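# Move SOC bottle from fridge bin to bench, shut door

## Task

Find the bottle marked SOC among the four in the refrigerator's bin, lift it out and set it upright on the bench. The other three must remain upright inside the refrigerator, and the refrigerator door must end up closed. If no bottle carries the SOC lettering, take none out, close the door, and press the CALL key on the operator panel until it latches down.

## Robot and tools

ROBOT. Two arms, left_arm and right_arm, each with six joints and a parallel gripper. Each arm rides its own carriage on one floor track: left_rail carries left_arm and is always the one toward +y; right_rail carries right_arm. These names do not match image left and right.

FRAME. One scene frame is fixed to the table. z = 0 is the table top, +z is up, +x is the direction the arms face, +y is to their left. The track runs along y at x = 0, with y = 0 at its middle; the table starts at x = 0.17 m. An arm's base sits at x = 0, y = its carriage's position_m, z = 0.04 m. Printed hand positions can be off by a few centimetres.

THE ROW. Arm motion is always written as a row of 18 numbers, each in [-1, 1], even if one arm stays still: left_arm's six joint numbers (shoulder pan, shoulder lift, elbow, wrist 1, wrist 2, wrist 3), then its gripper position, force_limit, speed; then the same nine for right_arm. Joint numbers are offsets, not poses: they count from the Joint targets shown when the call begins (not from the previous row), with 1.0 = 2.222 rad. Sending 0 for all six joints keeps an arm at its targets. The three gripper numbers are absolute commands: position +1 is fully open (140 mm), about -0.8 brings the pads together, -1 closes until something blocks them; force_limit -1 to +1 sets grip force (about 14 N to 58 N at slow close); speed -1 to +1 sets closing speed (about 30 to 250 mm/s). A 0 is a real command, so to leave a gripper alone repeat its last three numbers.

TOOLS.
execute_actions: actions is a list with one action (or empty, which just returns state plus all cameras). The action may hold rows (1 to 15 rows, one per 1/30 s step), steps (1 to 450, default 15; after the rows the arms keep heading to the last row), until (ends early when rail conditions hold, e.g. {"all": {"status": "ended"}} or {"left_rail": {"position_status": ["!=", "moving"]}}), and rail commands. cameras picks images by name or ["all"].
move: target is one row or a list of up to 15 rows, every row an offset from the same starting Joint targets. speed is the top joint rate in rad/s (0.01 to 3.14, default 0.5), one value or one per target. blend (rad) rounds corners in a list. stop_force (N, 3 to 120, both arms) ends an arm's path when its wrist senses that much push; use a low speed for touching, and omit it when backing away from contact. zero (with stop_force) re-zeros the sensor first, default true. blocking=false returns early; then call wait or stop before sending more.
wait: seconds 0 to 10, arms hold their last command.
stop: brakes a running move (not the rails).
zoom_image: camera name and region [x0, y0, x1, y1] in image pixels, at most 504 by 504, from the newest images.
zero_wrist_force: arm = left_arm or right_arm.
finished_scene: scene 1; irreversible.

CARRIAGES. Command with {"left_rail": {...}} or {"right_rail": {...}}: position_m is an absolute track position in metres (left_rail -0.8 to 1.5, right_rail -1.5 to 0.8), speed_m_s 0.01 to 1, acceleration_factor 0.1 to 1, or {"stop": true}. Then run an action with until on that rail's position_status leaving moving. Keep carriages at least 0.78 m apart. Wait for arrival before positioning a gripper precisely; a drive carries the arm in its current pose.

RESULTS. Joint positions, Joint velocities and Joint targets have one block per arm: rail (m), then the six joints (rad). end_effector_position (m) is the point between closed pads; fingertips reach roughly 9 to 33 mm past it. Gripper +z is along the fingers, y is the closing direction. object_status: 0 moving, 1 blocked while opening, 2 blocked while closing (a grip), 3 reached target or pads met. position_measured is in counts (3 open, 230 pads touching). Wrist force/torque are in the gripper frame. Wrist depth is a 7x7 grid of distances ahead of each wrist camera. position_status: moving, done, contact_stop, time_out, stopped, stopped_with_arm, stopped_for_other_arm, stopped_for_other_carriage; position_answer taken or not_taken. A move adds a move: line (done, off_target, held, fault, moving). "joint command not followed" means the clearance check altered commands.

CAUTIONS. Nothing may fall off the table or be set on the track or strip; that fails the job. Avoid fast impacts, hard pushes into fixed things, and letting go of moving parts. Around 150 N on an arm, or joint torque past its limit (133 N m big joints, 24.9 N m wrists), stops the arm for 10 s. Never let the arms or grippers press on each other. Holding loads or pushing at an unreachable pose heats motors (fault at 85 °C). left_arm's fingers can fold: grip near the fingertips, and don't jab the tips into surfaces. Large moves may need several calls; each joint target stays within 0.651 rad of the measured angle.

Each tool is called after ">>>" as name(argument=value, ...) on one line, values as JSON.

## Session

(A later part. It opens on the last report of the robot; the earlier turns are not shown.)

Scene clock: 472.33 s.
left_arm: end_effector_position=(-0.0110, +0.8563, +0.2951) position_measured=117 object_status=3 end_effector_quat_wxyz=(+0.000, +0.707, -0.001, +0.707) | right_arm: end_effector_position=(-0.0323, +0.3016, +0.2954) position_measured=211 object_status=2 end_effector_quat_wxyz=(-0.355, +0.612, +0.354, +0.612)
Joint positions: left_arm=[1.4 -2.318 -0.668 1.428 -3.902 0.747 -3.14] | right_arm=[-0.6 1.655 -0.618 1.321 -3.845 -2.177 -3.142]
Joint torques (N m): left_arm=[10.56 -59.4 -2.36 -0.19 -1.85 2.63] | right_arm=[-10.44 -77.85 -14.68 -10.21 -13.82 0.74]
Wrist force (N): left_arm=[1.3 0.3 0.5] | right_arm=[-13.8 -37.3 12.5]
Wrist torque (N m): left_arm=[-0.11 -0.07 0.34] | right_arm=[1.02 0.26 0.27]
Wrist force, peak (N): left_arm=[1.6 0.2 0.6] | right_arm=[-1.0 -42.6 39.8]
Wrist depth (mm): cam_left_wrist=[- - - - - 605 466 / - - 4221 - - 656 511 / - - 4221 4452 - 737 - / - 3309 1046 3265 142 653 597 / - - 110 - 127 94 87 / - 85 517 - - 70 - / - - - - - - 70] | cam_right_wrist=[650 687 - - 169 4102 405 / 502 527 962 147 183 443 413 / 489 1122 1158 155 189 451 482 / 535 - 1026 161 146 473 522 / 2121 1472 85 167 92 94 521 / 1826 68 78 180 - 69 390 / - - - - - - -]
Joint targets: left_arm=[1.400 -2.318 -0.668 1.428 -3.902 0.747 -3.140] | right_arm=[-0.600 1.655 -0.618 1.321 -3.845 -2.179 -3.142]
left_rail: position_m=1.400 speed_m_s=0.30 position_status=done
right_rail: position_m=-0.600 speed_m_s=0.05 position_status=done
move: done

>>> move(target=[[0,0,0,0,0,0,0.1,-0.5,-1,0.0400,-0.0293,0.0634,-0.0341,-0.0400,0,-1,0.3,-1],[0,0,0,0,0,0,0.1,-0.5,-1,0.0803,-0.0582,0.1271,-0.0689,-0.0803,0,-1,0.3,-1],[0,0,0,0,0,0,0.1,-0.5,-1,0.1209,-0.0870,0.1912,-0.1043,-0.1209,0,-1,0.3,-1]], speed=0.12, blend=0.02, stop_force=60, cameras=["cam_right_wrist"])

Scene clock: 495.57 s.
left_arm: end_effector_position=(-0.0110, +0.8563, +0.2951) position_measured=117 object_status=3 end_effector_quat_wxyz=(+0.000, +0.707, -0.001, +0.707) | right_arm: end_effector_position=(-0.1291, +0.1678, +0.2952) position_measured=211 object_status=2 end_effector_quat_wxyz=(-0.354, +0.612, +0.353, +0.613)
Joint positions: left_arm=[1.4 -2.318 -0.668 1.428 -3.902 0.747 -3.14] | right_arm=[-0.6 1.856 -0.763 1.638 -4.018 -2.38 -3.142]
Joint torques (N m): left_arm=[10.54 -59.52 -2.16 -0.25 -1.85 2.57] | right_arm=[10.9 -49.78 -39.22 -2.2 13.64 0.72]
Wrist force (N): left_arm=[1.4 0.2 0.5] | right_arm=[-25.4 36.8 5.7]
Wrist torque (N m): left_arm=[-0.12 -0.09 0.34] | right_arm=[-1.16 0.30 0.49]
Wrist force, peak (N): left_arm=[1.5 0.2 0.9] | right_arm=[-29.4 40.5 6.4]
Wrist depth (mm): cam_left_wrist=[- - - - 3767 - - / - - - - 987 576 481 / - - - - - 656 497 / - 4150 3449 3401 162 554 599 / - - 109 - 127 94 540 / - 85 - - 584 70 - / - - - - - - 67] | cam_right_wrist=[2502 805 3128 141 180 559 633 / 612 655 1175 179 - 593 664 / 645 - 1221 160 - 627 660 / 2103 1657 - 162 146 645 - / 2018 2453 85 168 92 523 480 / 1813 68 77 181 - 69 445 / - - - - - - -]
Joint targets: left_arm=[1.400 -2.318 -0.668 1.428 -3.902 0.747 -3.140] | right_arm=[-0.600 1.856 -0.763 1.638 -4.018 -2.379 -3.142]
left_rail: position_m=1.400 speed_m_s=0.30 position_status=done
right_rail: position_m=-0.600 speed_m_s=0.05 position_status=done
move: contact (right_arm); path passed 2 of 3 targets; right_arm: the elbow is farthest, 0.107 rad from its target
Images, in order (width x height): cam_right_wrist 896x504.

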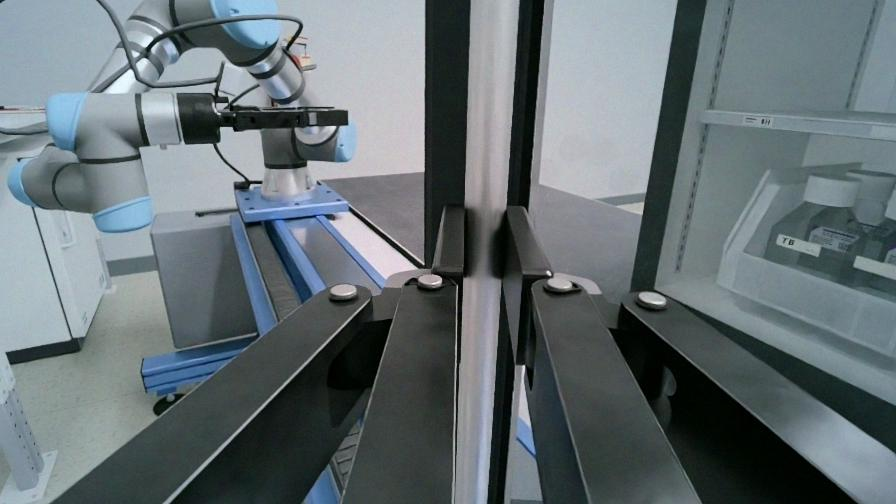

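>>> execute_actions(actions=[{"right_rail":{"position_m":-0.604,"speed_m_s":0.02},"rows":[[0,0,0,0,0,0,0.1,-0.5,-1,-0.0042,0.0007,0.0041,-0.0042,0.0040,0,-1,0.3,-1]],"steps":45}])

Scene clock: 529.00 s.
left_arm: end_effector_position=(-0.0110, +0.8563, +0.2951) position_measured=117 object_status=3 end_effector_quat_wxyz=(+0.000, +0.707, -0.001, +0.707) | right_arm: end_effector_position=(-0.1256, +0.1650, +0.2918) position_measured=211 object_status=2 end_effector_quat_wxyz=(-0.355, +0.611, +0.356, +0.611)
Joint positions: left_arm=[1.4 -2.318 -0.668 1.428 -3.902 0.747 -3.14] | right_arm=[-0.604 1.846 -0.762 1.648 -4.027 -2.363 -3.142]
Joint torques (N m): left_arm=[10.62 -59.4 -2.81 -0.24 -1.83 2.62] | right_arm=[-40.89 -12.17 12.48 1.74 -13.9 0.87]
Wrist force (N): left_arm=[1.3 0.4 0.6] | right_arm=[38.7 -46.2 -2.9]
Wrist torque (N m): left_arm=[-0.10 -0.07 0.34] | right_arm=[1.24 0.16 0.36]
Wrist force, peak (N): left_arm=[1.5 0.0 0.7] | right_arm=[39.0 -46.3 -3.0]
Wrist depth (mm): cam_left_wrist=[- - 5101 - - - - / - - - 3449 - 641 527 / - - - - - - - / - 3654 3401 2986 143 - 597 / - - 108 - 127 94 93 / - 85 - 564 - 70 - / - - - 447 - - 70] | cam_right_wrist=[- 810 869 142 180 557 630 / 622 664 948 152 4170 578 653 / 665 2634 1251 159 1472 622 637 / - 1800 1158 162 - 650 - / 1955 2195 85 168 92 94 490 / 1826 68 77 181 - 69 443 / - - - - - - -]
Joint targets: left_arm=[1.400 -2.318 -0.668 1.428 -3.902 0.747 -3.140] | right_arm=[-0.604 1.846 -0.762 1.648 -4.027 -2.370 -3.142]
left_rail: position_m=1.400 speed_m_s=0.30 position_status=done
right_rail: position_m=-0.604 speed_m_s=0.02 position_status=done

>>> execute_actions(actions=[{"right_rail":{"position_m":-0.601,"speed_m_s":0.02},"rows":[[0,0,0,0,0,0,0.1,-0.5,-1,0,0,0,0,0,0,-1,0.3,-1]],"steps":30}])

>>> move(target=[[0,0,0,0,0,0,0.1,-0.5,-1,0.0299,-0.0220,0.0497,-0.0277,-0.0299,0,-1,0.3,-1],[0,0,0,0,0,0,0.1,-0.5,-1,0.0709,-0.0498,0.1141,-0.0643,-0.0709,0,-1,0.3,-1]], speed=0.1, blend=0.02, stop_force=85, cameras=["cam_right_wrist"])

Scene clock: 542.17 s.
left_arm: end_effector_position=(-0.0110, +0.8563, +0.2951) position_measured=117 object_status=3 end_effector_quat_wxyz=(+0.000, +0.707, -0.001, +0.707) | right_arm: end_effector_position=(-0.1251, +0.1677, +0.2918) position_measured=211 object_status=2 end_effector_quat_wxyz=(-0.355, +0.612, +0.355, +0.612)
Joint positions: left_arm=[1.4 -2.318 -0.668 1.428 -3.902 0.747 -3.14] | right_arm=[-0.601 1.846 -0.762 1.648 -4.027 -2.365 -3.142]
Joint torques (N m): left_arm=[10.87 -59.68 -1.83 -0.17 -1.87 2.69] | right_arm=[-12.82 -14.11 1.76 3.47 -13.78 0.79]
Wrist force (N): left_arm=[1.3 0.2 0.5] | right_arm=[38.4 -38.0 -2.2]
Wrist torque (N m): left_arm=[-0.13 -0.06 0.34] | right_arm=[0.85 0.11 0.37]
Wrist force, peak (N): left_arm=[1.4 0.3 0.8] | right_arm=[39.0 -46.5 -2.8]
Wrist depth (mm): cam_left_wrist=[- - - - - 594 - / - - - - - 675 544 / - - 3265 - - - - / - 3180 167 3654 850 - 583 / - - 109 756 127 94 93 / - 85 528 586 - 70 - / - - - - - - 70] | cam_right_wrist=[2195 802 3052 142 180 552 638 / 612 657 1148 152 3791 575 629 / 657 - 1264 159 205 626 648 / - 1390 1017 162 145 652 - / 2383 2296 85 168 92 92 488 / 1800 68 78 181 - 69 445 / - - - - - - -]
Joint targets: left_arm=[1.400 -2.318 -0.668 1.428 -3.902 0.747 -3.140] | right_arm=[-0.601 1.846 -0.762 1.648 -4.027 -2.370 -3.142]
left_rail: position_m=1.400 speed_m_s=0.30 position_status=done
right_rail: position_m=-0.601 speed_m_s=0.02 position_status=done

Scene clock: 545.90 s.
left_arm: end_effector_position=(-0.0110, +0.8563, +0.2951) position_measured=117 object_status=3 end_effector_quat_wxyz=(+0.000, +0.707, -0.001, +0.707) | right_arm: end_effector_position=(-0.1649, +0.0442, +0.2917) position_measured=211 object_status=2 end_effector_quat_wxyz=(-0.353, +0.612, +0.353, +0.612)
Joint positions: left_arm=[1.4 -2.318 -0.668 1.428 -3.902 0.747 -3.14] | right_arm=[-0.601 2.004 -0.872 1.901 -4.17 -2.528 -3.142]
Joint torques (N m): left_arm=[10.68 -59.44 -1.95 -0.23 -1.86 2.63] | right_arm=[40.22 -50.58 -12.95 -1.01 13.08 0.76]
Wrist force (N): left_arm=[1.2 0.1 0.6] | right_arm=[-2.8 44.3 21.0]
Wrist torque (N m): left_arm=[-0.16 -0.04 0.34] | right_arm=[-1.20 0.25 0.33]
Wrist force, peak (N): left_arm=[1.5 0.4 0.7] | right_arm=[42.0 -41.8 -1.2]
Wrist depth (mm): cam_left_wrist=[- 5565 - - - - 479 / - - 3601 - - 678 506 / - - - - - 729 590 / - - 1046 3498 161 - 554 / - 844 108 706 127 94 93 / - 85 - - - 70 - / - - - - - - 70] | cam_right_wrist=[- 920 981 170 - 707 780 / 754 792 1112 178 719 736 751 / 770 768 1446 185 730 717 548 / 2034 - - 165 794 751 577 / 2034 2296 85 170 92 86 557 / - 68 77 183 - 69 384 / - - - - - - -]
Joint targets: left_arm=[1.400 -2.318 -0.668 1.428 -3.902 0.747 -3.140] | right_arm=[-0.601 2.004 -0.872 1.901 -4.170 -2.528 -3.142]
left_rail: position_m=1.400 speed_m_s=0.30 position_status=done
right_rail: position_m=-0.601 speed_m_s=0.02 position_status=done
move: done
Images, in order (width x height): cam_right_wrist 896x504.

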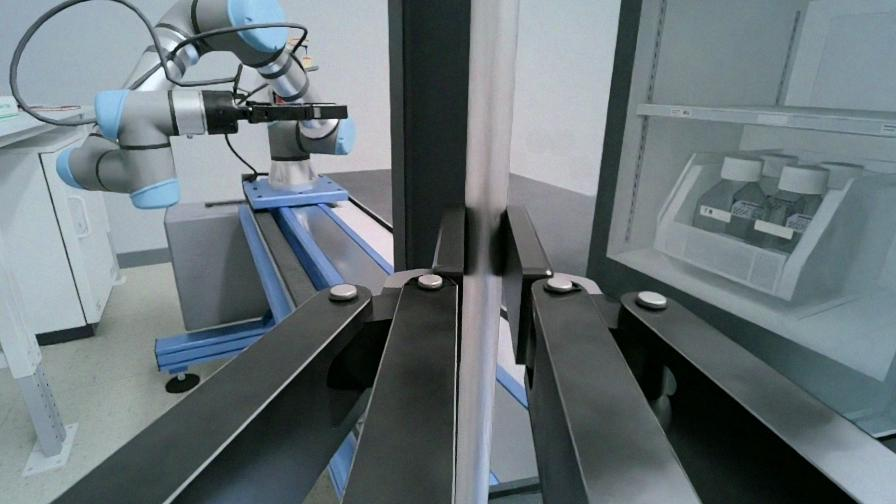

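>>> move(target=[[0,0,0,0,0,0,0.1,-0.5,-1,0.0373,-0.0287,0.0691,-0.0404,-0.0373,0,-1,0.3,-1],[0,0,0,0,0,0,0.1,-0.5,-1,0.0792,-0.0544,0.1345,-0.0801,-0.0792,0,-1,0.3,-1]], speed=0.1, blend=0.02, stop_force=75, cameras=["cam_right_wrist","cam_low"])

Scene clock: 557.93 s.
left_arm: end_effector_position=(-0.0110, +0.8563, +0.2951) position_measured=117 object_status=3 end_effector_quat_wxyz=(+0.000, +0.707, -0.001, +0.707) | right_arm: end_effector_position=(-0.1663, -0.1030, +0.2918) position_measured=232 object_status=3 end_effector_quat_wxyz=(-0.353, +0.612, +0.353, +0.612)
Joint positions: left_arm=[1.4 -2.318 -0.668 1.428 -3.902 0.747 -3.14] | right_arm=[-0.601 2.18 -0.993 2.2 -4.348 -2.704 -3.142]
Joint torques (N m): left_arm=[10.48 -59.3 -2.29 -0.2 -1.83 2.62] | right_arm=[11.6 -43.98 -3.47 -2.99 -1.59 0.74]
Wrist force (N): left_arm=[1.2 0.1 0.6] | right_arm=[-1.0 -0.8 2.2]
Wrist torque (N m): left_arm=[-0.15 -0.04 0.34] | right_arm=[-0.16 0.43 0.13]
Wrist force, peak (N): left_arm=[1.5 0.2 0.8] | right_arm=[-8.2 41.2 30.4]
Wrist depth (mm): cam_left_wrist=[- - 2915 - 3099 - - / - 3401 - - 3654 609 514 / - - - 2847 4081 586 692 / - - 167 3949 161 - 602 / - - 108 - 128 94 93 / - 85 568 - - 70 - / - - - 462 - - 70] | cam_right_wrist=[- 1030 433 - 812 881 394 / - 875 955 - 875 887 416 / - 937 1498 1498 903 676 451 / 2317 - 989 130 894 676 513 / 2068 2383 80 94 86 506 565 / 1787 - - - 69 69 516 / - - - - - - -]
Joint targets: left_arm=[1.400 -2.318 -0.668 1.428 -3.902 0.747 -3.140] | right_arm=[-0.601 2.180 -0.993 2.200 -4.348 -2.704 -3.142]
left_rail: position_m=1.400 speed_m_s=0.30 position_status=done
right_rail: position_m=-0.601 speed_m_s=0.02 position_status=done
move: done
Images, in order (width x height): cam_low 896x504, cam_right_wrist 896x504.

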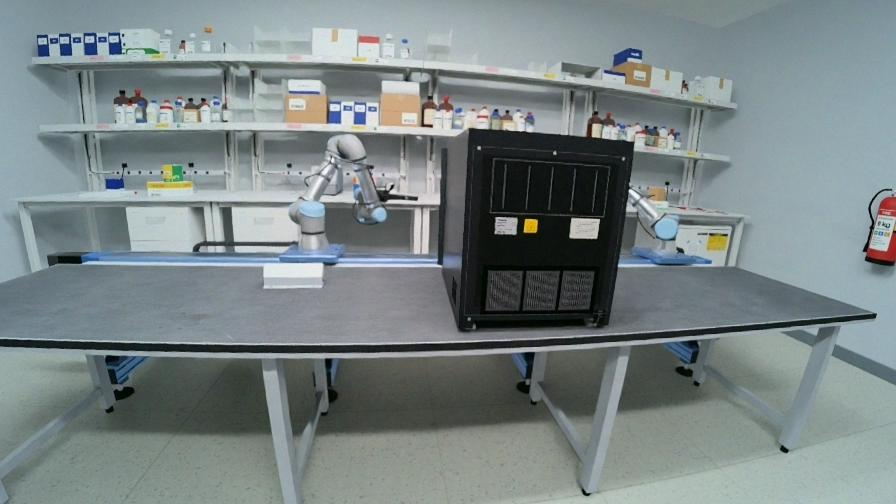

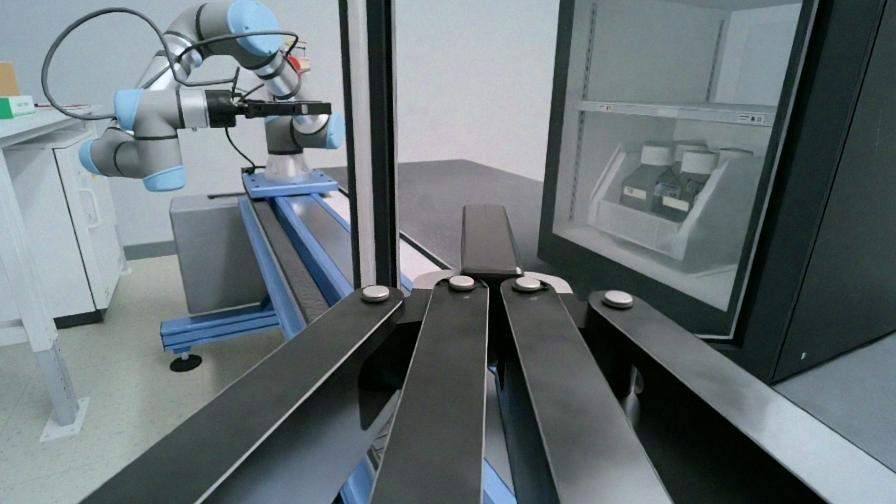

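>>> wait(seconds=1, cameras=["cam_right_wrist","cam_bench_mid","cam_left_wrist"])

Scene clock: 561.33 s.
left_arm: end_effector_position=(-0.0110, +0.8563, +0.2951) position_measured=117 object_status=3 end_effector_quat_wxyz=(+0.000, +0.707, -0.001, +0.707) | right_arm: end_effector_position=(-0.1663, -0.1030, +0.2918) position_measured=232 object_status=3 end_effector_quat_wxyz=(-0.353, +0.612, +0.353, +0.612)
Joint positions: left_arm=[1.4 -2.318 -0.668 1.428 -3.902 0.747 -3.14] | right_arm=[-0.601 2.18 -0.993 2.2 -4.348 -2.704 -3.142]
Joint torques (N m): left_arm=[10.47 -59.44 -2.59 -0.08 -1.84 2.63] | right_arm=[11.15 -43.79 -2.63 -2.91 -1.54 0.81]
Wrist force (N): left_arm=[1.3 0.3 0.7] | right_arm=[-1.0 -0.9 2.2]
Wrist torque (N m): left_arm=[-0.11 -0.05 0.34] | right_arm=[-0.18 0.44 0.13]
Wrist force, peak (N): left_arm=[1.5 0.2 0.8] | right_arm=[-1.2 -0.8 2.4]
Wrist depth (mm): cam_left_wrist=[- - - - - - 409 / - - - 4534 - 614 430 / - - - 3265 - 690 454 / - 2691 3498 3401 142 - 458 / - 112 108 - 128 94 93 / - 85 503 - 583 70 - / - - 475 429 - - 70] | cam_right_wrist=[- 1060 - - 805 884 415 / - 863 1375 - 837 900 439 / - 985 1554 1738 857 695 465 / - - 1097 130 857 671 507 / 2502 2634 80 94 86 542 566 / 1714 - - - 69 69 554 / - - - - - - -]
Joint targets: left_arm=[1.400 -2.318 -0.668 1.428 -3.902 0.747 -3.140] | right_arm=[-0.601 2.180 -0.993 2.200 -4.348 -2.704 -3.142]
Tool commands: left_gripper/position=+0.1 left_gripper/force_limit=-0.5 left_gripper/speed=-1.0 right_gripper/position=-1.0 right_gripper/force_limit=+0.3 right_gripper/speed=-1.0
left_rail: position_m=1.400 speed_m_s=0.30 position_status=done
right_rail: position_m=-0.601 speed_m_s=0.02 position_status=done
wait: 1.00 s; at rest from the start
Images, in order (width x height): cam_bench_mid 896x504, cam_left_wrist 896x504, cam_right_wrist 896x504.

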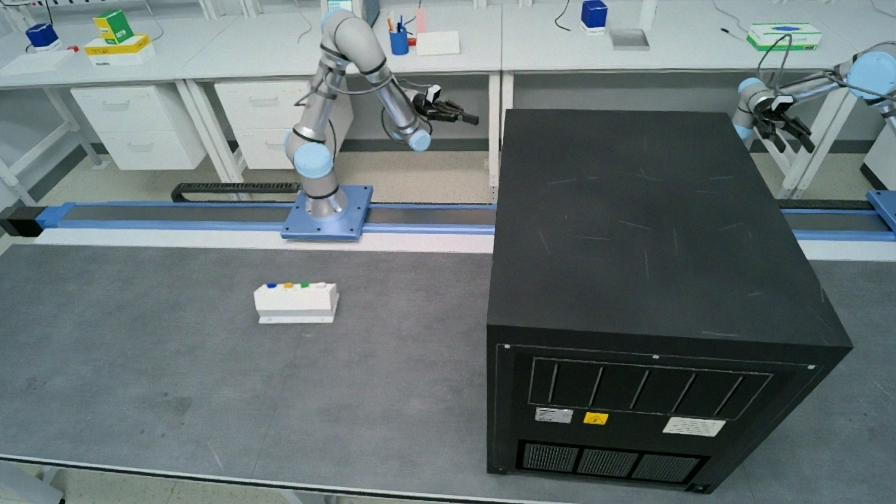

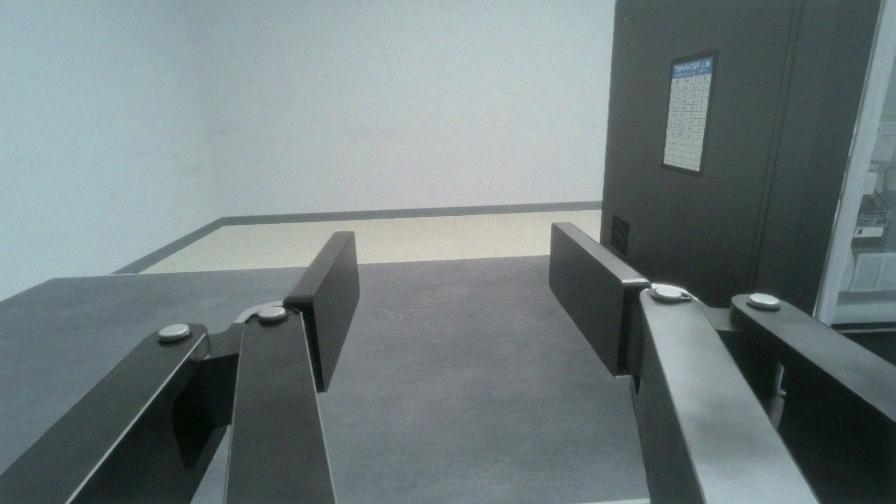

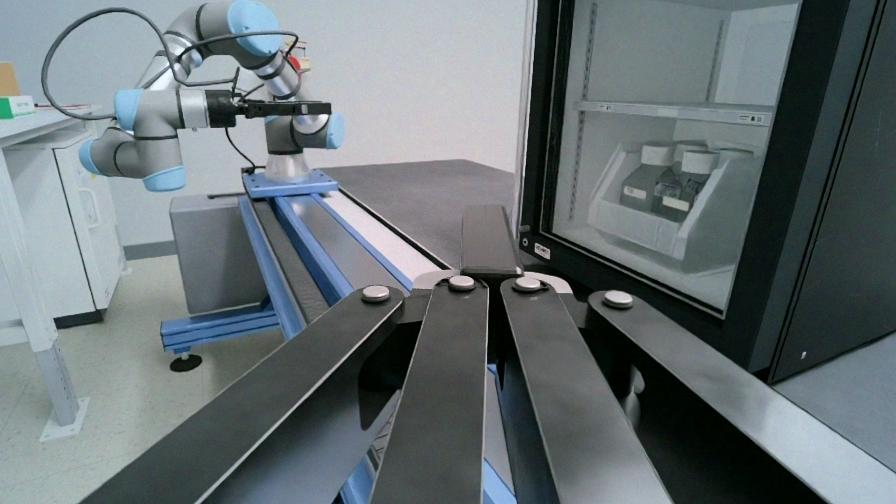

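>>> execute_actions(actions=[{"right_rail":{"position_m":-0.596,"speed_m_s":0.05},"rows":[[0,0,0,0,0,0,0.1,-0.5,-1,0,0,0,0,0,0,-0.46,-0.9,-1]],"steps":45}])

>>> move(target=[[0,0,0,0,0,0,0.1,-0.5,-1,-0.3934,0.1892,-0.4390,0.2499,0.3934,0,-0.46,-0.9,-1],[0,0,0,0,0,0,0.1,-0.5,-1,-0.4016,0.2351,-0.5369,0.3019,0.4016,0,-0.46,-0.9,-1],[0,0,0,0,0,0,0.1,-0.5,-1,-0.4084,0.2922,-0.6577,0.3655,0.4084,0,-0.46,-0.9,-1]], speed=[0.5,0.15,0.1], blend=0.01, stop_force=15)

>>> execute_actions(actions=[{"rows":[[0,0,0,0,0,0,0.1,-0.5,-1,0,0,0,0,0,0,-1,1,-0.6]],"steps":75}], cameras=["cam_right_wrist"])

Scene clock: 606.70 s.
left_arm: end_effector_position=(-0.0110, +0.8563, +0.2951) position_measured=117 object_status=3 end_effector_quat_wxyz=(+0.000, +0.707, -0.001, +0.707) | right_arm: end_effector_position=(-0.1663, -0.0980, +0.2918) position_measured=187 object_status=3 end_effector_quat_wxyz=(-0.353, +0.612, +0.353, +0.612)
Joint positions: left_arm=[1.4 -2.318 -0.668 1.428 -3.902 0.747 -3.14] | right_arm=[-0.596 2.18 -0.993 2.2 -4.348 -2.704 -3.142]
Joint torques (N m): left_arm=[10.53 -59.3 -2.09 -0.19 -1.86 2.66] | right_arm=[-6.43 -33.17 -14.19 -0.3 -0.86 0.81]
Wrist force (N): left_arm=[1.0 0.3 0.4] | right_arm=[-1.1 -0.8 2.1]
Wrist torque (N m): left_arm=[-0.12 0.00 0.34] | right_arm=[-0.17 0.45 0.13]
Wrist force, peak (N): left_arm=[1.5 0.4 0.9] | right_arm=[-0.9 -1.6 3.1]
Wrist depth (mm): cam_left_wrist=[- - - - - - 449 / - - 4709 4534 - 667 430 / - 3354 4081 - - 669 446 / - 3265 3654 4296 161 543 465 / 887 111 108 - 127 94 92 / - 84 - 544 - 70 - / - - - - - - 70] | cam_right_wrist=[2383 1047 - - 777 878 416 / - 900 1446 - 805 907 435 / 1986 1001 1489 - 848 664 460 / 2068 1896 1043 - 145 528 495 / 2176 2254 90 621 98 91 556 / - 68 72 512 - 71 66 / - - - 465 - - -]
Joint targets: left_arm=[1.400 -2.318 -0.668 1.428 -3.902 0.747 -3.140] | right_arm=[-0.596 2.180 -0.993 2.200 -4.348 -2.704 -3.142]
left_rail: position_m=1.400 speed_m_s=0.30 position_status=done
right_rail: position_m=-0.596 speed_m_s=0.05 position_status=done

Scene clock: 613.90 s.
left_arm: end_effector_position=(-0.0110, +0.8563, +0.2951) position_measured=117 object_status=3 end_effector_quat_wxyz=(+0.000, +0.707, -0.001, +0.707) | right_arm: end_effector_position=(+0.2525, +0.4410, +0.2947) position_measured=187 object_status=3 end_effector_quat_wxyz=(-0.353, +0.613, +0.353, +0.612)
Joint positions: left_arm=[1.4 -2.318 -0.668 1.428 -3.902 0.747 -3.14] | right_arm=[-0.596 1.272 -0.344 0.739 -3.536 -1.796 -3.142]
Joint torques (N m): left_arm=[10.64 -59.67 -1.92 -0.2 -1.89 2.58] | right_arm=[-12.51 -51.93 -30.54 -0.44 1.37 0.89]
Wrist force (N): left_arm=[1.2 0.3 0.4] | right_arm=[-0.6 -0.9 2.0]
Wrist torque (N m): left_arm=[-0.11 -0.05 0.34] | right_arm=[-0.21 0.34 0.13]
Wrist force, peak (N): left_arm=[1.6 0.3 0.7] | right_arm=[-0.8 1.0 3.8]
Wrist depth (mm): cam_left_wrist=[- - 4150 3401 - 514 407 / - - 3654 - - 614 430 / - - 3826 - 4801 643 438 / - 3498 165 3309 143 - 480 / - 847 109 756 128 94 442 / - 85 540 559 - 70 - / - - - - - - 70] | cam_right_wrist=[583 1896 2720 127 138 149 176 / 650 2051 3089 134 145 159 190 / 826 802 - 142 152 168 148 / 860 897 - 147 156 186 229 / - 717 90 155 98 91 260 / - 68 72 169 - 71 270 / - - - 182 - - -]
Joint targets: left_arm=[1.400 -2.318 -0.668 1.428 -3.902 0.747 -3.140] | right_arm=[-0.596 1.272 -0.344 0.739 -3.536 -1.796 -3.142]
left_rail: position_m=1.400 speed_m_s=0.30 position_status=done
right_rail: position_m=-0.596 speed_m_s=0.05 position_status=done
move: done

Scene clock: 616.60 s.
left_arm: end_effector_position=(-0.0110, +0.8563, +0.2951) position_measured=117 object_status=3 end_effector_quat_wxyz=(+0.000, +0.707, -0.001, +0.707) | right_arm: end_effector_position=(+0.2524, +0.4411, +0.2947) position_measured=211 object_status=2 end_effector_quat_wxyz=(-0.353, +0.613, +0.353, +0.612)
Joint positions: left_arm=[1.4 -2.318 -0.668 1.428 -3.902 0.747 -3.14] | right_arm=[-0.596 1.272 -0.344 0.739 -3.536 -1.796 -3.142]
Joint torques (N m): left_arm=[11.04 -59.73 -2.21 -0.18 -1.97 2.61] | right_arm=[-24.39 -52.12 -16.32 -4.7 -10.35 0.85]
Wrist force (N): left_arm=[1.2 0.2 0.7] | right_arm=[0.7 -28.7 5.4]
Wrist torque (N m): left_arm=[-0.14 -0.03 0.34] | right_arm=[0.19 0.37 0.26]
Wrist force, peak (N): left_arm=[1.5 0.3 0.5] | right_arm=[0.7 -29.1 5.2]
Wrist depth (mm): cam_left_wrist=[- - - - - - 409 / - - - - - 667 433 / - - - - - - 418 / - - 139 3449 161 - 465 / - 111 108 768 127 94 450 / - 85 - - - 70 - / - - - 450 - - 70] | cam_right_wrist=[2068 - 2121 - 139 144 176 / 643 772 - 135 147 157 188 / 812 834 1787 143 152 167 148 / 848 923 - 148 158 184 227 / 754 787 85 155 92 188 257 / - 68 78 166 - 69 280 / - - - - - - -]
Joint targets: left_arm=[1.400 -2.318 -0.668 1.428 -3.902 0.747 -3.140] | right_arm=[-0.596 1.272 -0.344 0.739 -3.536 -1.796 -3.142]
left_rail: position_m=1.400 speed_m_s=0.30 position_status=done
right_rail: position_m=-0.596 speed_m_s=0.05 position_status=done
Images, in order (width x height): cam_right_wrist 896x504.

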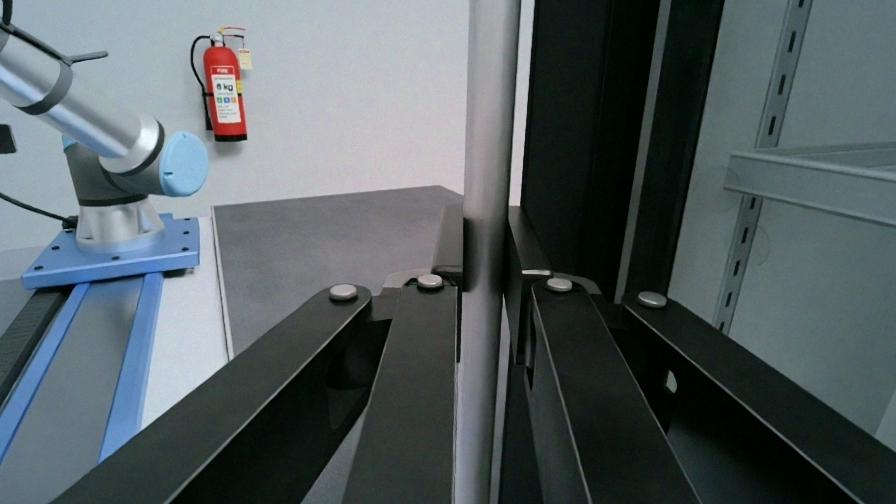

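>>> move(target=[[0,0,0,0,0,0,0.1,-0.5,-1,0.0266,-0.0178,0.0375,-0.0198,-0.0266,0,-1,1,-0.6],[0,0,0,0,0,0,0.1,-0.5,-1,0.0531,-0.0364,0.0768,-0.0404,-0.0531,0,-1,1,-0.6],[0,0,0,0,0,0,0.1,-0.5,-1,0.0928,-0.0653,0.1380,-0.0727,-0.0928,0,-1,1,-0.6],[0,0,0,0,0,0,0.1,-0.5,-1,0.1325,-0.0942,0.1999,-0.1056,-0.1325,0,-1,1,-0.6],[0,0,0,0,0,0,0.1,-0.5,-1,0.1723,-0.1234,0.2626,-0.1392,-0.1723,0,-1,1,-0.6],[0,0,0,0,0,0,0.1,-0.5,-1,0.2102,-0.1530,0.3279,-0.1749,-0.2102,0,-1,1,-0.6]], speed=0.12, blend=0.02, stop_force=80)

Scene clock: 629.77 s.
left_arm: end_effector_position=(-0.0110, +0.8563, +0.2951) position_measured=117 object_status=3 end_effector_quat_wxyz=(+0.000, +0.707, -0.001, +0.707) | right_arm: end_effector_position=(-0.0778, +0.2499, +0.2940) position_measured=211 object_status=2 end_effector_quat_wxyz=(-0.353, +0.612, +0.354, +0.612)
Joint positions: left_arm=[1.4 -2.318 -0.668 1.428 -3.902 0.747 -3.14] | right_arm=[-0.596 1.739 -0.684 1.467 -3.924 -2.263 -3.142]
Joint torques (N m): left_arm=[10.54 -59.38 -1.87 -0.16 -1.95 2.61] | right_arm=[-11.16 -69.15 -10.06 -7.9 -13.87 0.75]
Wrist force (N): left_arm=[1.4 0.2 0.7] | right_arm=[-7.6 -38.0 6.5]
Wrist torque (N m): left_arm=[-0.13 -0.08 0.34] | right_arm=[0.86 0.42 0.37]
Wrist force, peak (N): left_arm=[1.6 0.1 0.8] | right_arm=[2.8 -44.5 50.2]
Wrist depth (mm): cam_left_wrist=[- - - - - 590 - / - - - - - 648 494 / 3601 3265 3886 - - - 696 / - - 138 3710 142 - 536 / - 112 108 - 127 94 93 / - 85 - - - 70 - / - - - - 459 - 70] | cam_right_wrist=[711 727 3015 134 168 455 491 / 540 573 1102 146 176 480 513 / 537 - 1192 152 190 510 577 / 561 - 1186 155 200 554 481 / 2275 - 85 97 92 94 - / 1775 68 78 - - 69 419 / - - - - - - -]
Joint targets: left_arm=[1.400 -2.318 -0.668 1.428 -3.902 0.747 -3.140] | right_arm=[-0.596 1.739 -0.684 1.467 -3.924 -2.264 -3.142]
left_rail: position_m=1.400 speed_m_s=0.30 position_status=done
right_rail: position_m=-0.596 speed_m_s=0.05 position_status=done
move: done

>>> move(target=[[0,0,0,0,0,0,0.1,-0.5,-1,0.0380,-0.0294,0.0661,-0.0367,-0.0380,0,-1,1,-0.6],[0,0,0,0,0,0,0.1,-0.5,-1,0.0758,-0.0586,0.1330,-0.0744,-0.0758,0,-1,1,-0.6],[0,0,0,0,0,0,0.1,-0.5,-1,0.1143,-0.0869,0.2002,-0.1134,-0.1143,0,-1,1,-0.6]], speed=0.1, blend=0.02, stop_force=80)

>>> move(target=[0,0,0,0,0,0,0.1,-0.5,-1,0.0195,-0.0137,0.0338,-0.0200,-0.0195,0,-1,1,-0.6], speed=0.06, stop_force=70, cameras=["cam_right_wrist","cam_left_wrist"])

Scene clock: 643.97 s.
left_arm: end_effector_position=(-0.0110, +0.8563, +0.2951) position_measured=117 object_status=3 end_effector_quat_wxyz=(+0.000, +0.707, -0.001, +0.707) | right_arm: end_effector_position=(-0.1594, +0.0492, +0.2918) position_measured=211 object_status=2 end_effector_quat_wxyz=(-0.353, +0.612, +0.353, +0.612)
Joint positions: left_arm=[1.4 -2.318 -0.668 1.428 -3.902 0.747 -3.14] | right_arm=[-0.596 1.993 -0.877 1.912 -4.176 -2.518 -3.142]
Joint torques (N m): left_arm=[10.82 -59.43 -2.04 -0.09 -1.85 2.58] | right_arm=[-0.13 -44.29 0.85 -1.65 -7.74 0.75]
Motor temperatures (°C): left_arm=[38 40 36 48 35 41] | right_arm=[32 30 43 42 33 39]
Wrist force (N): left_arm=[1.0 0.3 0.4] | right_arm=[13.8 -18.8 -4.5]
Wrist torque (N m): left_arm=[-0.11 0.00 0.34] | right_arm=[0.57 0.34 0.40]
Wrist force, peak (N): left_arm=[1.4 0.2 0.9] | right_arm=[-5.1 -41.9 5.9]
Wrist depth (mm): cam_left_wrist=[2448 - - - - - - / - - - - - 641 505 / - 3061 3710 - - 731 - / - 3601 1055 3449 161 - 569 / - - 109 656 127 94 93 / - 85 511 - - 70 - / - - - - - - 70] | cam_right_wrist=[2944 913 1005 167 - 695 775 / 797 789 1227 174 - 727 738 / 797 780 1430 181 738 770 556 / - - 1069 161 751 693 - / 1896 2234 85 97 92 91 528 / - 68 78 178 - 69 465 / - - - - - - -]
Joint targets: left_arm=[1.400 -2.318 -0.668 1.428 -3.902 0.747 -3.140] | right_arm=[-0.596 1.993 -0.877 1.912 -4.176 -2.518 -3.142]
left_rail: position_m=1.400 speed_m_s=0.30 position_status=done
right_rail: position_m=-0.596 speed_m_s=0.05 position_status=done
move: done

Scene clock: 646.33 s.
left_arm: end_effector_position=(-0.0110, +0.8563, +0.2951) position_measured=117 object_status=3 end_effector_quat_wxyz=(+0.000, +0.707, -0.001, +0.707) | right_arm: end_effector_position=(-0.1640, +0.0126, +0.2912) position_measured=211 object_status=2 end_effector_quat_wxyz=(-0.353, +0.612, +0.353, +0.612)
Joint positions: left_arm=[1.4 -2.318 -0.668 1.428 -3.902 0.747 -3.14] | right_arm=[-0.596 2.037 -0.908 1.987 -4.221 -2.561 -3.142]
Joint torques (N m): left_arm=[10.89 -59.36 -2.46 -0.13 -1.87 2.63] | right_arm=[12.71 -41.01 -0.78 -0.42 -1.37 0.8]
Wrist force (N): left_arm=[1.4 0.4 0.6] | right_arm=[15.6 0.6 3.7]
Wrist torque (N m): left_arm=[-0.10 -0.07 0.35] | right_arm=[0.06 0.28 0.36]
Wrist force, peak (N): left_arm=[1.5 0.2 0.7] | right_arm=[14.0 -19.1 -4.0]
Wrist depth (mm): cam_left_wrist=[- - - - 4372 722 459 / 2524 - - - - 665 515 / 2881 - - - 3654 702 737 / - 2915 3498 4014 164 671 583 / - 785 108 - 127 94 547 / - 85 - - - 70 - / - - - - - - 70] | cam_right_wrist=[- 934 1001 163 - 747 787 / - 784 1264 173 4906 772 736 / 1840 831 1422 180 1545 - - / 2034 1800 - 161 792 653 - / 2254 2254 85 97 92 92 552 / - 68 78 178 - 69 402 / - - - - - - -]
Joint targets: left_arm=[1.400 -2.318 -0.668 1.428 -3.902 0.747 -3.140] | right_arm=[-0.596 2.037 -0.908 1.987 -4.221 -2.561 -3.142]
left_rail: position_m=1.400 speed_m_s=0.30 position_status=done
right_rail: position_m=-0.596 speed_m_s=0.05 position_status=done
move: done
Images, in order (width x height): cam_left_wrist 896x504, cam_right_wrist 896x504.

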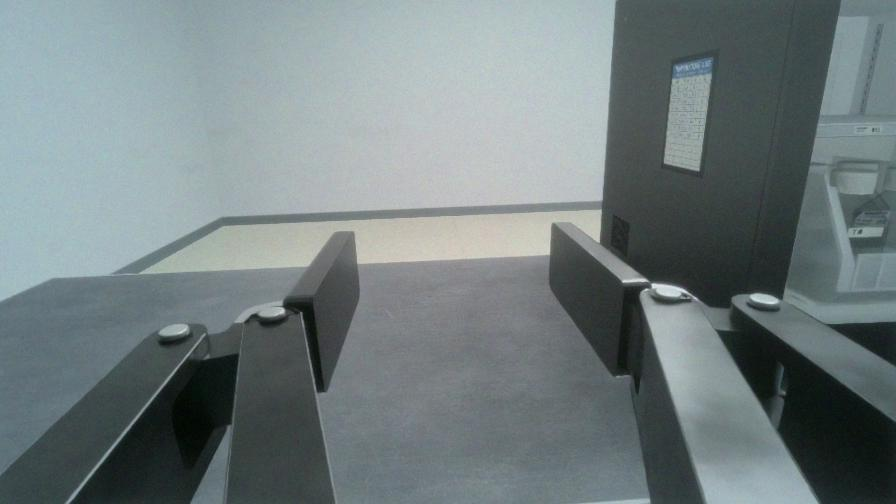

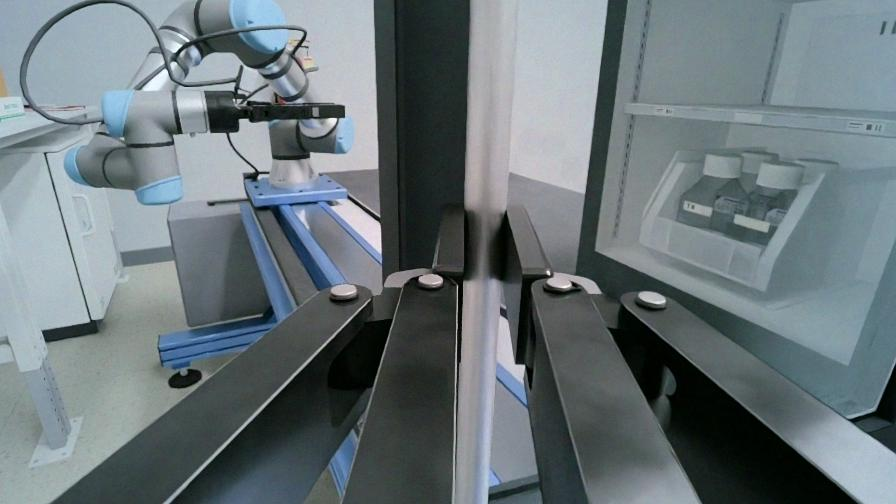

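>>> move(target=[[0,0,0,0,0,0,0.1,-0.5,-1,0.0194,-0.0137,0.0337,-0.0200,-0.0194,0,-1,1,-0.6],[0,0,0,0,0,0,0.1,-0.5,-1,0.0461,-0.0309,0.0786,-0.0477,-0.0461,0,-1,1,-0.6]], speed=0.06, blend=0.01, stop_force=38, cameras=["cam_right_wrist","cam_bench_mid"])

Scene clock: 657.10 s.
left_arm: end_effector_position=(-0.0110, +0.8563, +0.2951) position_measured=117 object_status=3 end_effector_quat_wxyz=(+0.000, +0.707, -0.001, +0.707) | right_arm: end_effector_position=(-0.1653, -0.0486, +0.2909) position_measured=211 object_status=2 end_effector_quat_wxyz=(-0.353, +0.613, +0.353, +0.613)
Joint positions: left_arm=[1.4 -2.318 -0.668 1.428 -3.902 0.747 -3.14] | right_arm=[-0.596 2.109 -0.957 2.111 -4.296 -2.634 -3.142]
Joint torques (N m): left_arm=[10.08 -59.56 -2.45 -0.21 -1.88 2.67] | right_arm=[12.1 -16.93 -20.73 4.45 13.68 0.86]
Wrist force (N): left_arm=[1.1 0.2 0.5] | right_arm=[8.9 36.6 28.6]
Wrist torque (N m): left_arm=[-0.13 -0.02 0.34] | right_arm=[-1.15 0.34 0.37]
Wrist force, peak (N): left_arm=[1.6 0.2 0.5] | right_arm=[9.7 42.8 33.6]
Wrist depth (mm): cam_left_wrist=[- 2691 - - - - - / - - 3449 - - 639 490 / - - - - 3886 - - / - - 3498 - 161 - 664 / 850 792 108 - 127 94 540 / - 85 78 - - 70 - / - - 473 - - - 70] | cam_right_wrist=[2750 966 1034 159 749 840 787 / 920 851 1153 170 792 854 514 / 875 854 1489 177 831 676 389 / - - 910 163 777 - 409 / 2085 2477 85 106 92 92 434 / - 68 78 179 - 69 448 / - - - - - - -]
Joint targets: left_arm=[1.400 -2.318 -0.668 1.428 -3.902 0.747 -3.140] | right_arm=[-0.596 2.109 -0.957 2.111 -4.296 -2.633 -3.142]
left_rail: position_m=1.400 speed_m_s=0.30 position_status=done
right_rail: position_m=-0.596 speed_m_s=0.05 position_status=done
move: contact (right_arm); path passed 1 of 2 targets; right_arm: the elbow is farthest, 0.051 rad from its target
Images, in order (width x height): cam_bench_mid 896x504, cam_right_wrist 896x504.

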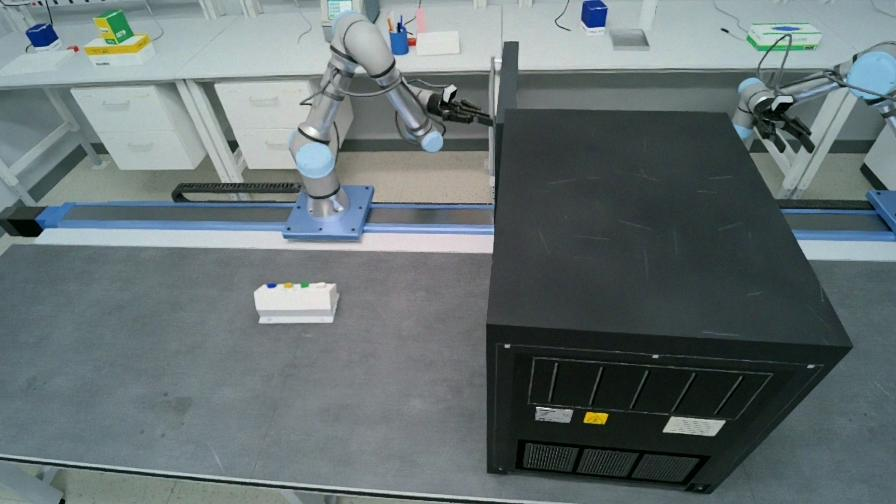

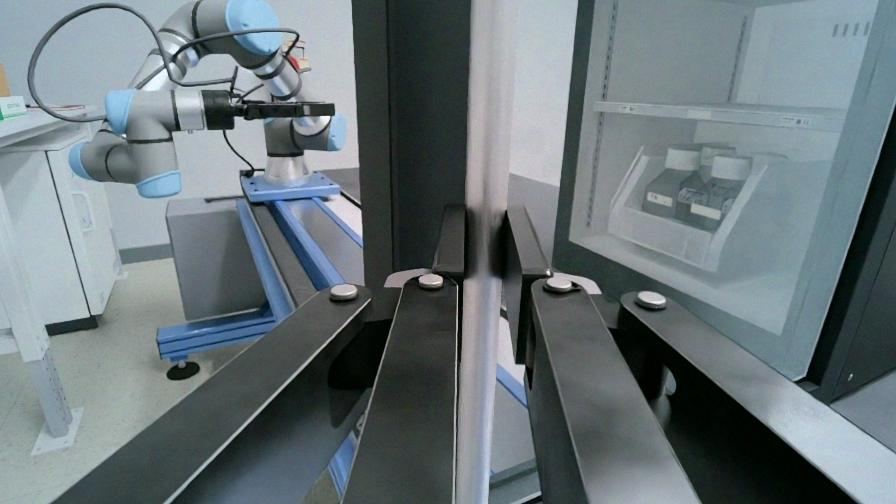

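>>> move(target=[0,0,0,0,0,0,0.1,-0.5,-1,-0.0034,-0.0009,0.0035,-0.0024,0.0036,0,-1,1,-0.6], speed=0.05)

Scene clock: 664.67 s.
left_arm: end_effector_position=(-0.0110, +0.8563, +0.2951) position_measured=117 object_status=3 end_effector_quat_wxyz=(+0.000, +0.707, -0.001, +0.707) | right_arm: end_effector_position=(-0.1626, -0.0483, +0.2904) position_measured=211 object_status=2 end_effector_quat_wxyz=(-0.353, +0.612, +0.354, +0.612)
Joint positions: left_arm=[1.4 -2.318 -0.668 1.428 -3.902 0.747 -3.14] | right_arm=[-0.596 2.102 -0.959 2.118 -4.301 -2.625 -3.142]
Joint torques (N m): left_arm=[10.45 -59.91 -1.66 -0.22 -1.8 2.62] | right_arm=[-29.87 -31.16 9.63 0.9 -6.3 0.92]
Wrist force (N): left_arm=[1.1 0.3 0.7] | right_arm=[31.9 -22.8 -13.2]
Wrist torque (N m): left_arm=[-0.11 -0.02 0.35] | right_arm=[0.38 0.28 0.38]
Wrist force, peak (N): left_arm=[1.5 0.4 0.6] | right_arm=[9.1 38.3 29.9]
Wrist depth (mm): cam_left_wrist=[- - 3654 - - 530 - / - - - 3449 - 678 514 / - - - - - 758 497 / - 3309 3449 2782 142 - - / - - 108 - 127 94 540 / - 85 514 - - 70 - / - - 473 - - - 70] | cam_right_wrist=[2018 985 1013 160 705 829 - / 2275 845 1143 168 784 837 484 / 910 878 1414 177 875 - 390 / - 2429 981 162 756 638 410 / 1955 2406 85 97 92 92 433 / - 68 78 179 - 69 441 / - - - - - - -]
Joint targets: left_arm=[1.400 -2.318 -0.668 1.428 -3.902 0.747 -3.140] | right_arm=[-0.596 2.101 -0.959 2.119 -4.301 -2.625 -3.142]
left_rail: position_m=1.400 speed_m_s=0.30 position_status=done
right_rail: position_m=-0.596 speed_m_s=0.05 position_status=done
move: done

>>> move(target=[0,0,0,0,0,0,0.1,-0.5,-1,0.0013,0.0006,-0.0014,0.0008,-0.0013,0,-1,1,-0.6], speed=0.05)

Scene clock: 667.80 s.
left_arm: end_effector_position=(-0.0110, +0.8563, +0.2951) position_measured=117 object_status=3 end_effector_quat_wxyz=(+0.000, +0.707, -0.001, +0.707) | right_arm: end_effector_position=(-0.1633, -0.0483, +0.2903) position_measured=211 object_status=2 end_effector_quat_wxyz=(-0.353, +0.612, +0.354, +0.612)
Joint positions: left_arm=[1.4 -2.318 -0.668 1.428 -3.902 0.747 -3.14] | right_arm=[-0.596 2.104 -0.958 2.116 -4.299 -2.628 -3.142]
Joint torques (N m): left_arm=[10.94 -60.24 -2.38 -0.24 -1.9 2.62] | right_arm=[4.46 -7.11 -5.91 6.05 -3.96 0.84]
Wrist force (N): left_arm=[1.3 0.1 0.5] | right_arm=[34.5 -9.3 -3.3]
Wrist torque (N m): left_arm=[-0.15 -0.06 0.34] | right_arm=[0.04 0.32 0.37]
Wrist force, peak (N): left_arm=[1.5 0.2 0.6] | right_arm=[36.3 -34.4 -21.0]
Wrist depth (mm): cam_left_wrist=[- - - - - 684 - / - - - - - 660 527 / - - - - - 655 - / - 2847 139 3601 141 533 621 / - - 108 - 127 94 544 / - 85 - - - 70 - / - - - 419 - - 74] | cam_right_wrist=[2979 993 1005 160 765 848 815 / 1625 857 951 169 829 834 695 / 1986 878 1463 177 826 784 393 / - 2429 - 162 777 689 402 / 2176 2234 85 97 92 94 433 / - 68 78 179 - 69 433 / - - - - - - -]
Joint targets: left_arm=[1.400 -2.318 -0.668 1.428 -3.902 0.747 -3.140] | right_arm=[-0.596 2.104 -0.958 2.116 -4.299 -2.628 -3.142]
left_rail: position_m=1.400 speed_m_s=0.30 position_status=done
right_rail: position_m=-0.596 speed_m_s=0.05 position_status=done
move: done

>>> execute_actions(actions=[{"left_rail":{"position_m":0.86,"speed_m_s":0.2},"steps":150,"until":{"left_rail":{"position_status":["!=","moving"]}}}], cameras=["cam_left_wrist","cam_right_wrist"])

>>> zoom_image(camera="cam_left_wrist", region=[400, 140, 700, 340])

Scene clock: 676.57 s.
left_arm: end_effector_position=(-0.0110, +0.3163, +0.2951) position_measured=117 object_status=3 end_effector_quat_wxyz=(+0.000, +0.707, -0.001, +0.707) | right_arm: end_effector_position=(-0.1635, -0.0483, +0.2903) position_measured=211 object_status=2 end_effector_quat_wxyz=(-0.353, +0.612, +0.354, +0.612)
Joint positions: left_arm=[0.86 -2.318 -0.668 1.428 -3.902 0.747 -3.14] | right_arm=[-0.596 2.104 -0.958 2.116 -4.299 -2.628 -3.142]
Joint torques (N m): left_arm=[10.67 -45.34 -10.65 0.3 -1.83 2.71] | right_arm=[8.96 -7.34 -7.68 5.82 -0.25 0.77]
Wrist force (N): left_arm=[1.3 0.3 0.6] | right_arm=[34.2 -5.4 -0.5]
Wrist torque (N m): left_arm=[-0.11 -0.07 0.34] | right_arm=[-0.06 0.26 0.36]
Wrist force, peak (N): left_arm=[1.2 1.6 0.8] | right_arm=[34.6 -8.2 -3.0]
Wrist depth (mm): cam_left_wrist=[- - 555 - - 426 374 / - - 555 - 467 454 - / - - - - 660 468 - / - 3886 480 749 160 425 972 / - 787 110 549 128 94 82 / - 85 - 521 - 70 - / - - - - - - 70] | cam_right_wrist=[2944 551 545 160 754 818 780 / 352 391 410 169 840 837 691 / 353 380 418 177 857 671 390 / 378 413 962 162 144 643 401 / 1986 2254 85 97 92 91 433 / - 68 78 179 - 69 437 / - - - - - - -]
Joint targets: left_arm=[0.860 -2.318 -0.668 1.428 -3.902 0.747 -3.140] | right_arm=[-0.596 2.104 -0.958 2.116 -4.299 -2.628 -3.142]
Tool commands: left_gripper/position=+0.1 left_gripper/force_limit=-0.5 left_gripper/speed=-1.0 right_gripper/position=-1.0 right_gripper/force_limit=+1.0 right_gripper/speed=-0.6
left_rail: position_m=0.860 speed_m_s=0.20 position_status=done
right_rail: position_m=-0.596 speed_m_s=0.05 position_status=done
Images, in order (width x height): cam_left_wrist 896x504, cam_right_wrist 896x504.

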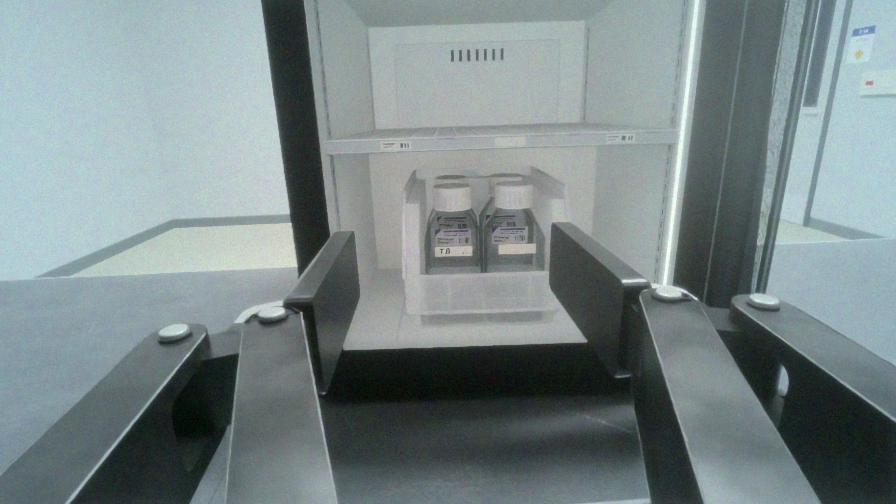

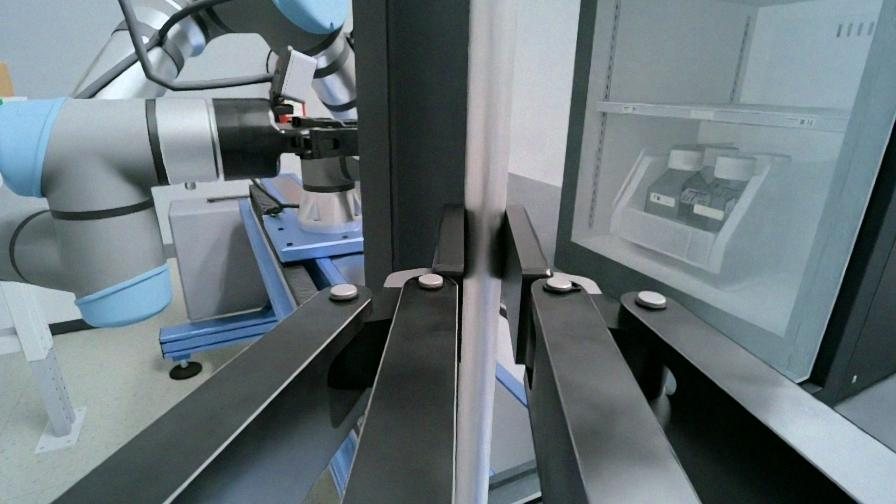

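Scaled by 1.680.

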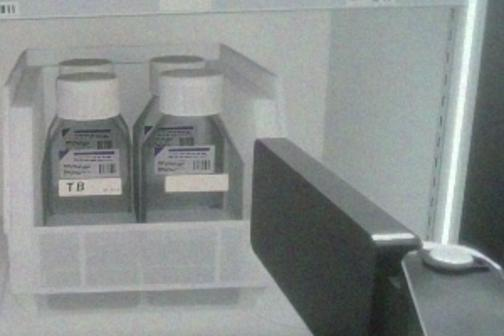

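>>> move(target=[0.1954,0.0071,0.0622,-0.0693,-0.1954,0,0.1,-0.5,-1,0,0,0,0,0,0,-1,1,-0.6], speed=0.3, cameras=["cam_left_wrist"])

>>> zoom_image(camera="cam_left_wrist", region=[330, 100, 700, 360])

Scene clock: 702.57 s.
left_arm: end_effector_position=(+0.2599, +0.2699, +0.2495) position_measured=117 object_status=3 end_effector_quat_wxyz=(+0.000, +0.707, -0.001, +0.707) | right_arm: end_effector_position=(-0.1635, -0.0483, +0.2903) position_measured=211 object_status=2 end_effector_quat_wxyz=(-0.353, +0.612, +0.354, +0.612)
Joint positions: left_arm=[0.86 -1.884 -0.652 1.567 -4.056 0.314 -3.14] | right_arm=[-0.596 2.104 -0.958 2.116 -4.299 -2.628 -3.142]
Joint torques (N m): left_arm=[15.14 -39.29 1.91 -1.53 -2.3 2.49] | right_arm=[8.44 -8.07 -8.02 5.69 -0.26 0.63]
Wrist force (N): left_arm=[1.4 0.1 0.5] | right_arm=[34.3 -5.3 -0.8]
Wrist torque (N m): left_arm=[-0.16 -0.08 0.33] | right_arm=[-0.06 0.26 0.37]
Wrist force, peak (N): left_arm=[1.1 0.0 1.9] | right_arm=[34.6 -5.4 -0.8]
Wrist depth (mm): cam_left_wrist=[210 289 511 536 530 343 246 / 206 216 209 210 210 326 237 / 209 286 442 485 281 405 237 / 214 282 284 426 161 379 251 / 222 246 110 475 128 94 223 / - 84 247 250 251 70 - / - - 289 277 274 - 70] | cam_right_wrist=[- - 528 160 758 840 - / - - 509 169 782 857 686 / - - 485 177 519 740 390 / - 2406 460 163 745 - 406 / 2051 2296 85 97 92 94 435 / - 68 78 179 - 69 437 / - - - - - - -]
Joint targets: left_arm=[0.860 -1.884 -0.652 1.567 -4.056 0.313 -3.140] | right_arm=[-0.596 2.104 -0.958 2.116 -4.299 -2.628 -3.142]
left_rail: position_m=0.860 speed_m_s=0.20 position_status=done
right_rail: position_m=-0.596 speed_m_s=0.05 position_status=done
move: done
Images, in order (width x height): cam_left_wrist 896x504.

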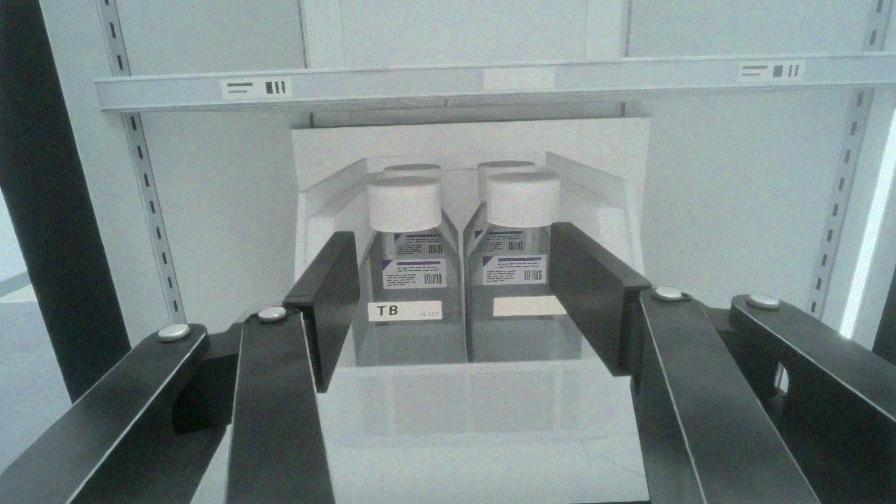

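Scaled by 1.362.

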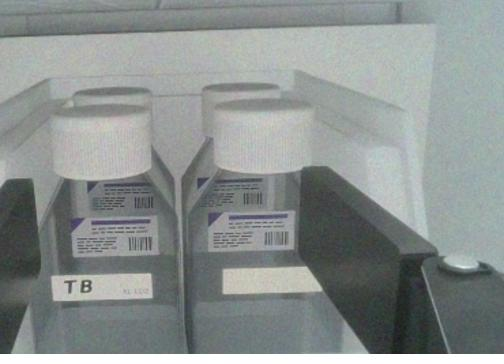

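>>> move(target=[[-0.0977,-0.0036,-0.0311,0.0347,0.0977,0,-1,-1,-0.5,0,0,0,0,0,0,-1,1,-0.6],[0.0620,-0.0758,-0.2781,-0.2753,0.2194,0.5957,-1,-1,-0.5,0,0,0,0,0,0,-1,1,-0.6]], speed=0.4, cameras=["cam_left_wrist"])

Scene clock: 782.03 s.
left_arm: end_effector_position=(+0.2499, +0.2651, +0.2604) position_measured=232 object_status=3 end_effector_quat_wxyz=(+0.000, +0.924, +0.000, +0.383) | right_arm: end_effector_position=(-0.1635, -0.0483, +0.2903) position_measured=211 object_status=2 end_effector_quat_wxyz=(-0.353, +0.612, +0.354, +0.612)
Joint positions: left_arm=[0.86 -1.746 -0.821 0.949 -4.668 0.801 -1.817] | right_arm=[-0.596 2.104 -0.958 2.116 -4.299 -2.628 -3.142]
Joint torques (N m): left_arm=[14.74 -60.37 -31.8 0.84 0.61 3.11] | right_arm=[8.85 -8.54 -8.08 5.57 -0.22 0.47]
Wrist force (N): left_arm=[2.3 0.7 -0.1] | right_arm=[34.0 -5.2 -0.7]
Wrist torque (N m): left_arm=[0.11 -0.41 0.08] | right_arm=[-0.03 0.28 0.36]
Wrist force, peak (N): left_arm=[2.8 1.1 -0.1] | right_arm=[34.7 -5.3 -0.8]
Wrist depth (mm): cam_left_wrist=[215 295 231 311 255 341 243 / 215 295 267 414 337 362 243 / 228 295 360 375 337 363 250 / - 324 339 283 342 344 262 / 403 400 100 98 93 346 263 / - - 76 - 75 72 - / - - - - - 69 -] | cam_right_wrist=[2528 2607 187 160 478 829 - / - - 205 170 528 854 499 / - - 985 176 805 765 399 / - 1940 959 163 812 682 410 / 1970 2214 85 97 92 92 436 / 1787 68 78 179 - 69 426 / - - - - - - -]
Joint targets: left_arm=[0.860 -1.746 -0.821 0.949 -4.668 0.801 -1.816] | right_arm=[-0.596 2.104 -0.958 2.116 -4.299 -2.628 -3.142]
left_rail: position_m=0.860 speed_m_s=0.20 position_status=done
right_rail: position_m=-0.596 speed_m_s=0.05 position_status=done
move: done
Images, in order (width x height): cam_left_wrist 896x504.

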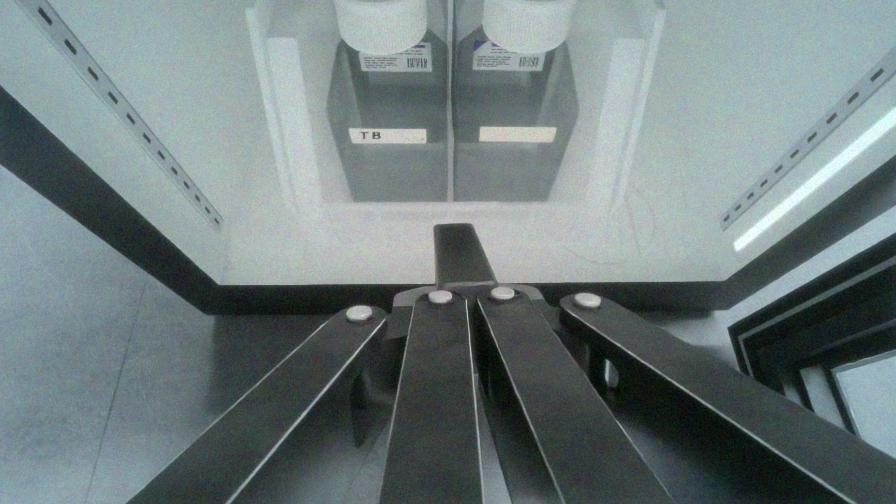

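>>> zoom_image(camera="cam_left_wrist", region=[230, 0, 690, 300])

Scaled by 1.096.

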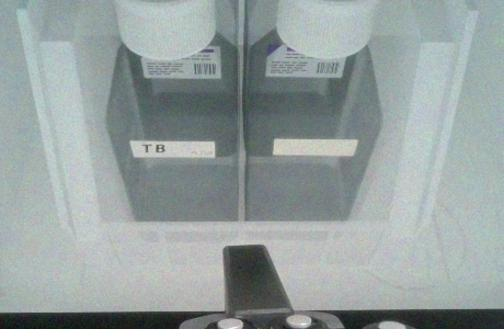

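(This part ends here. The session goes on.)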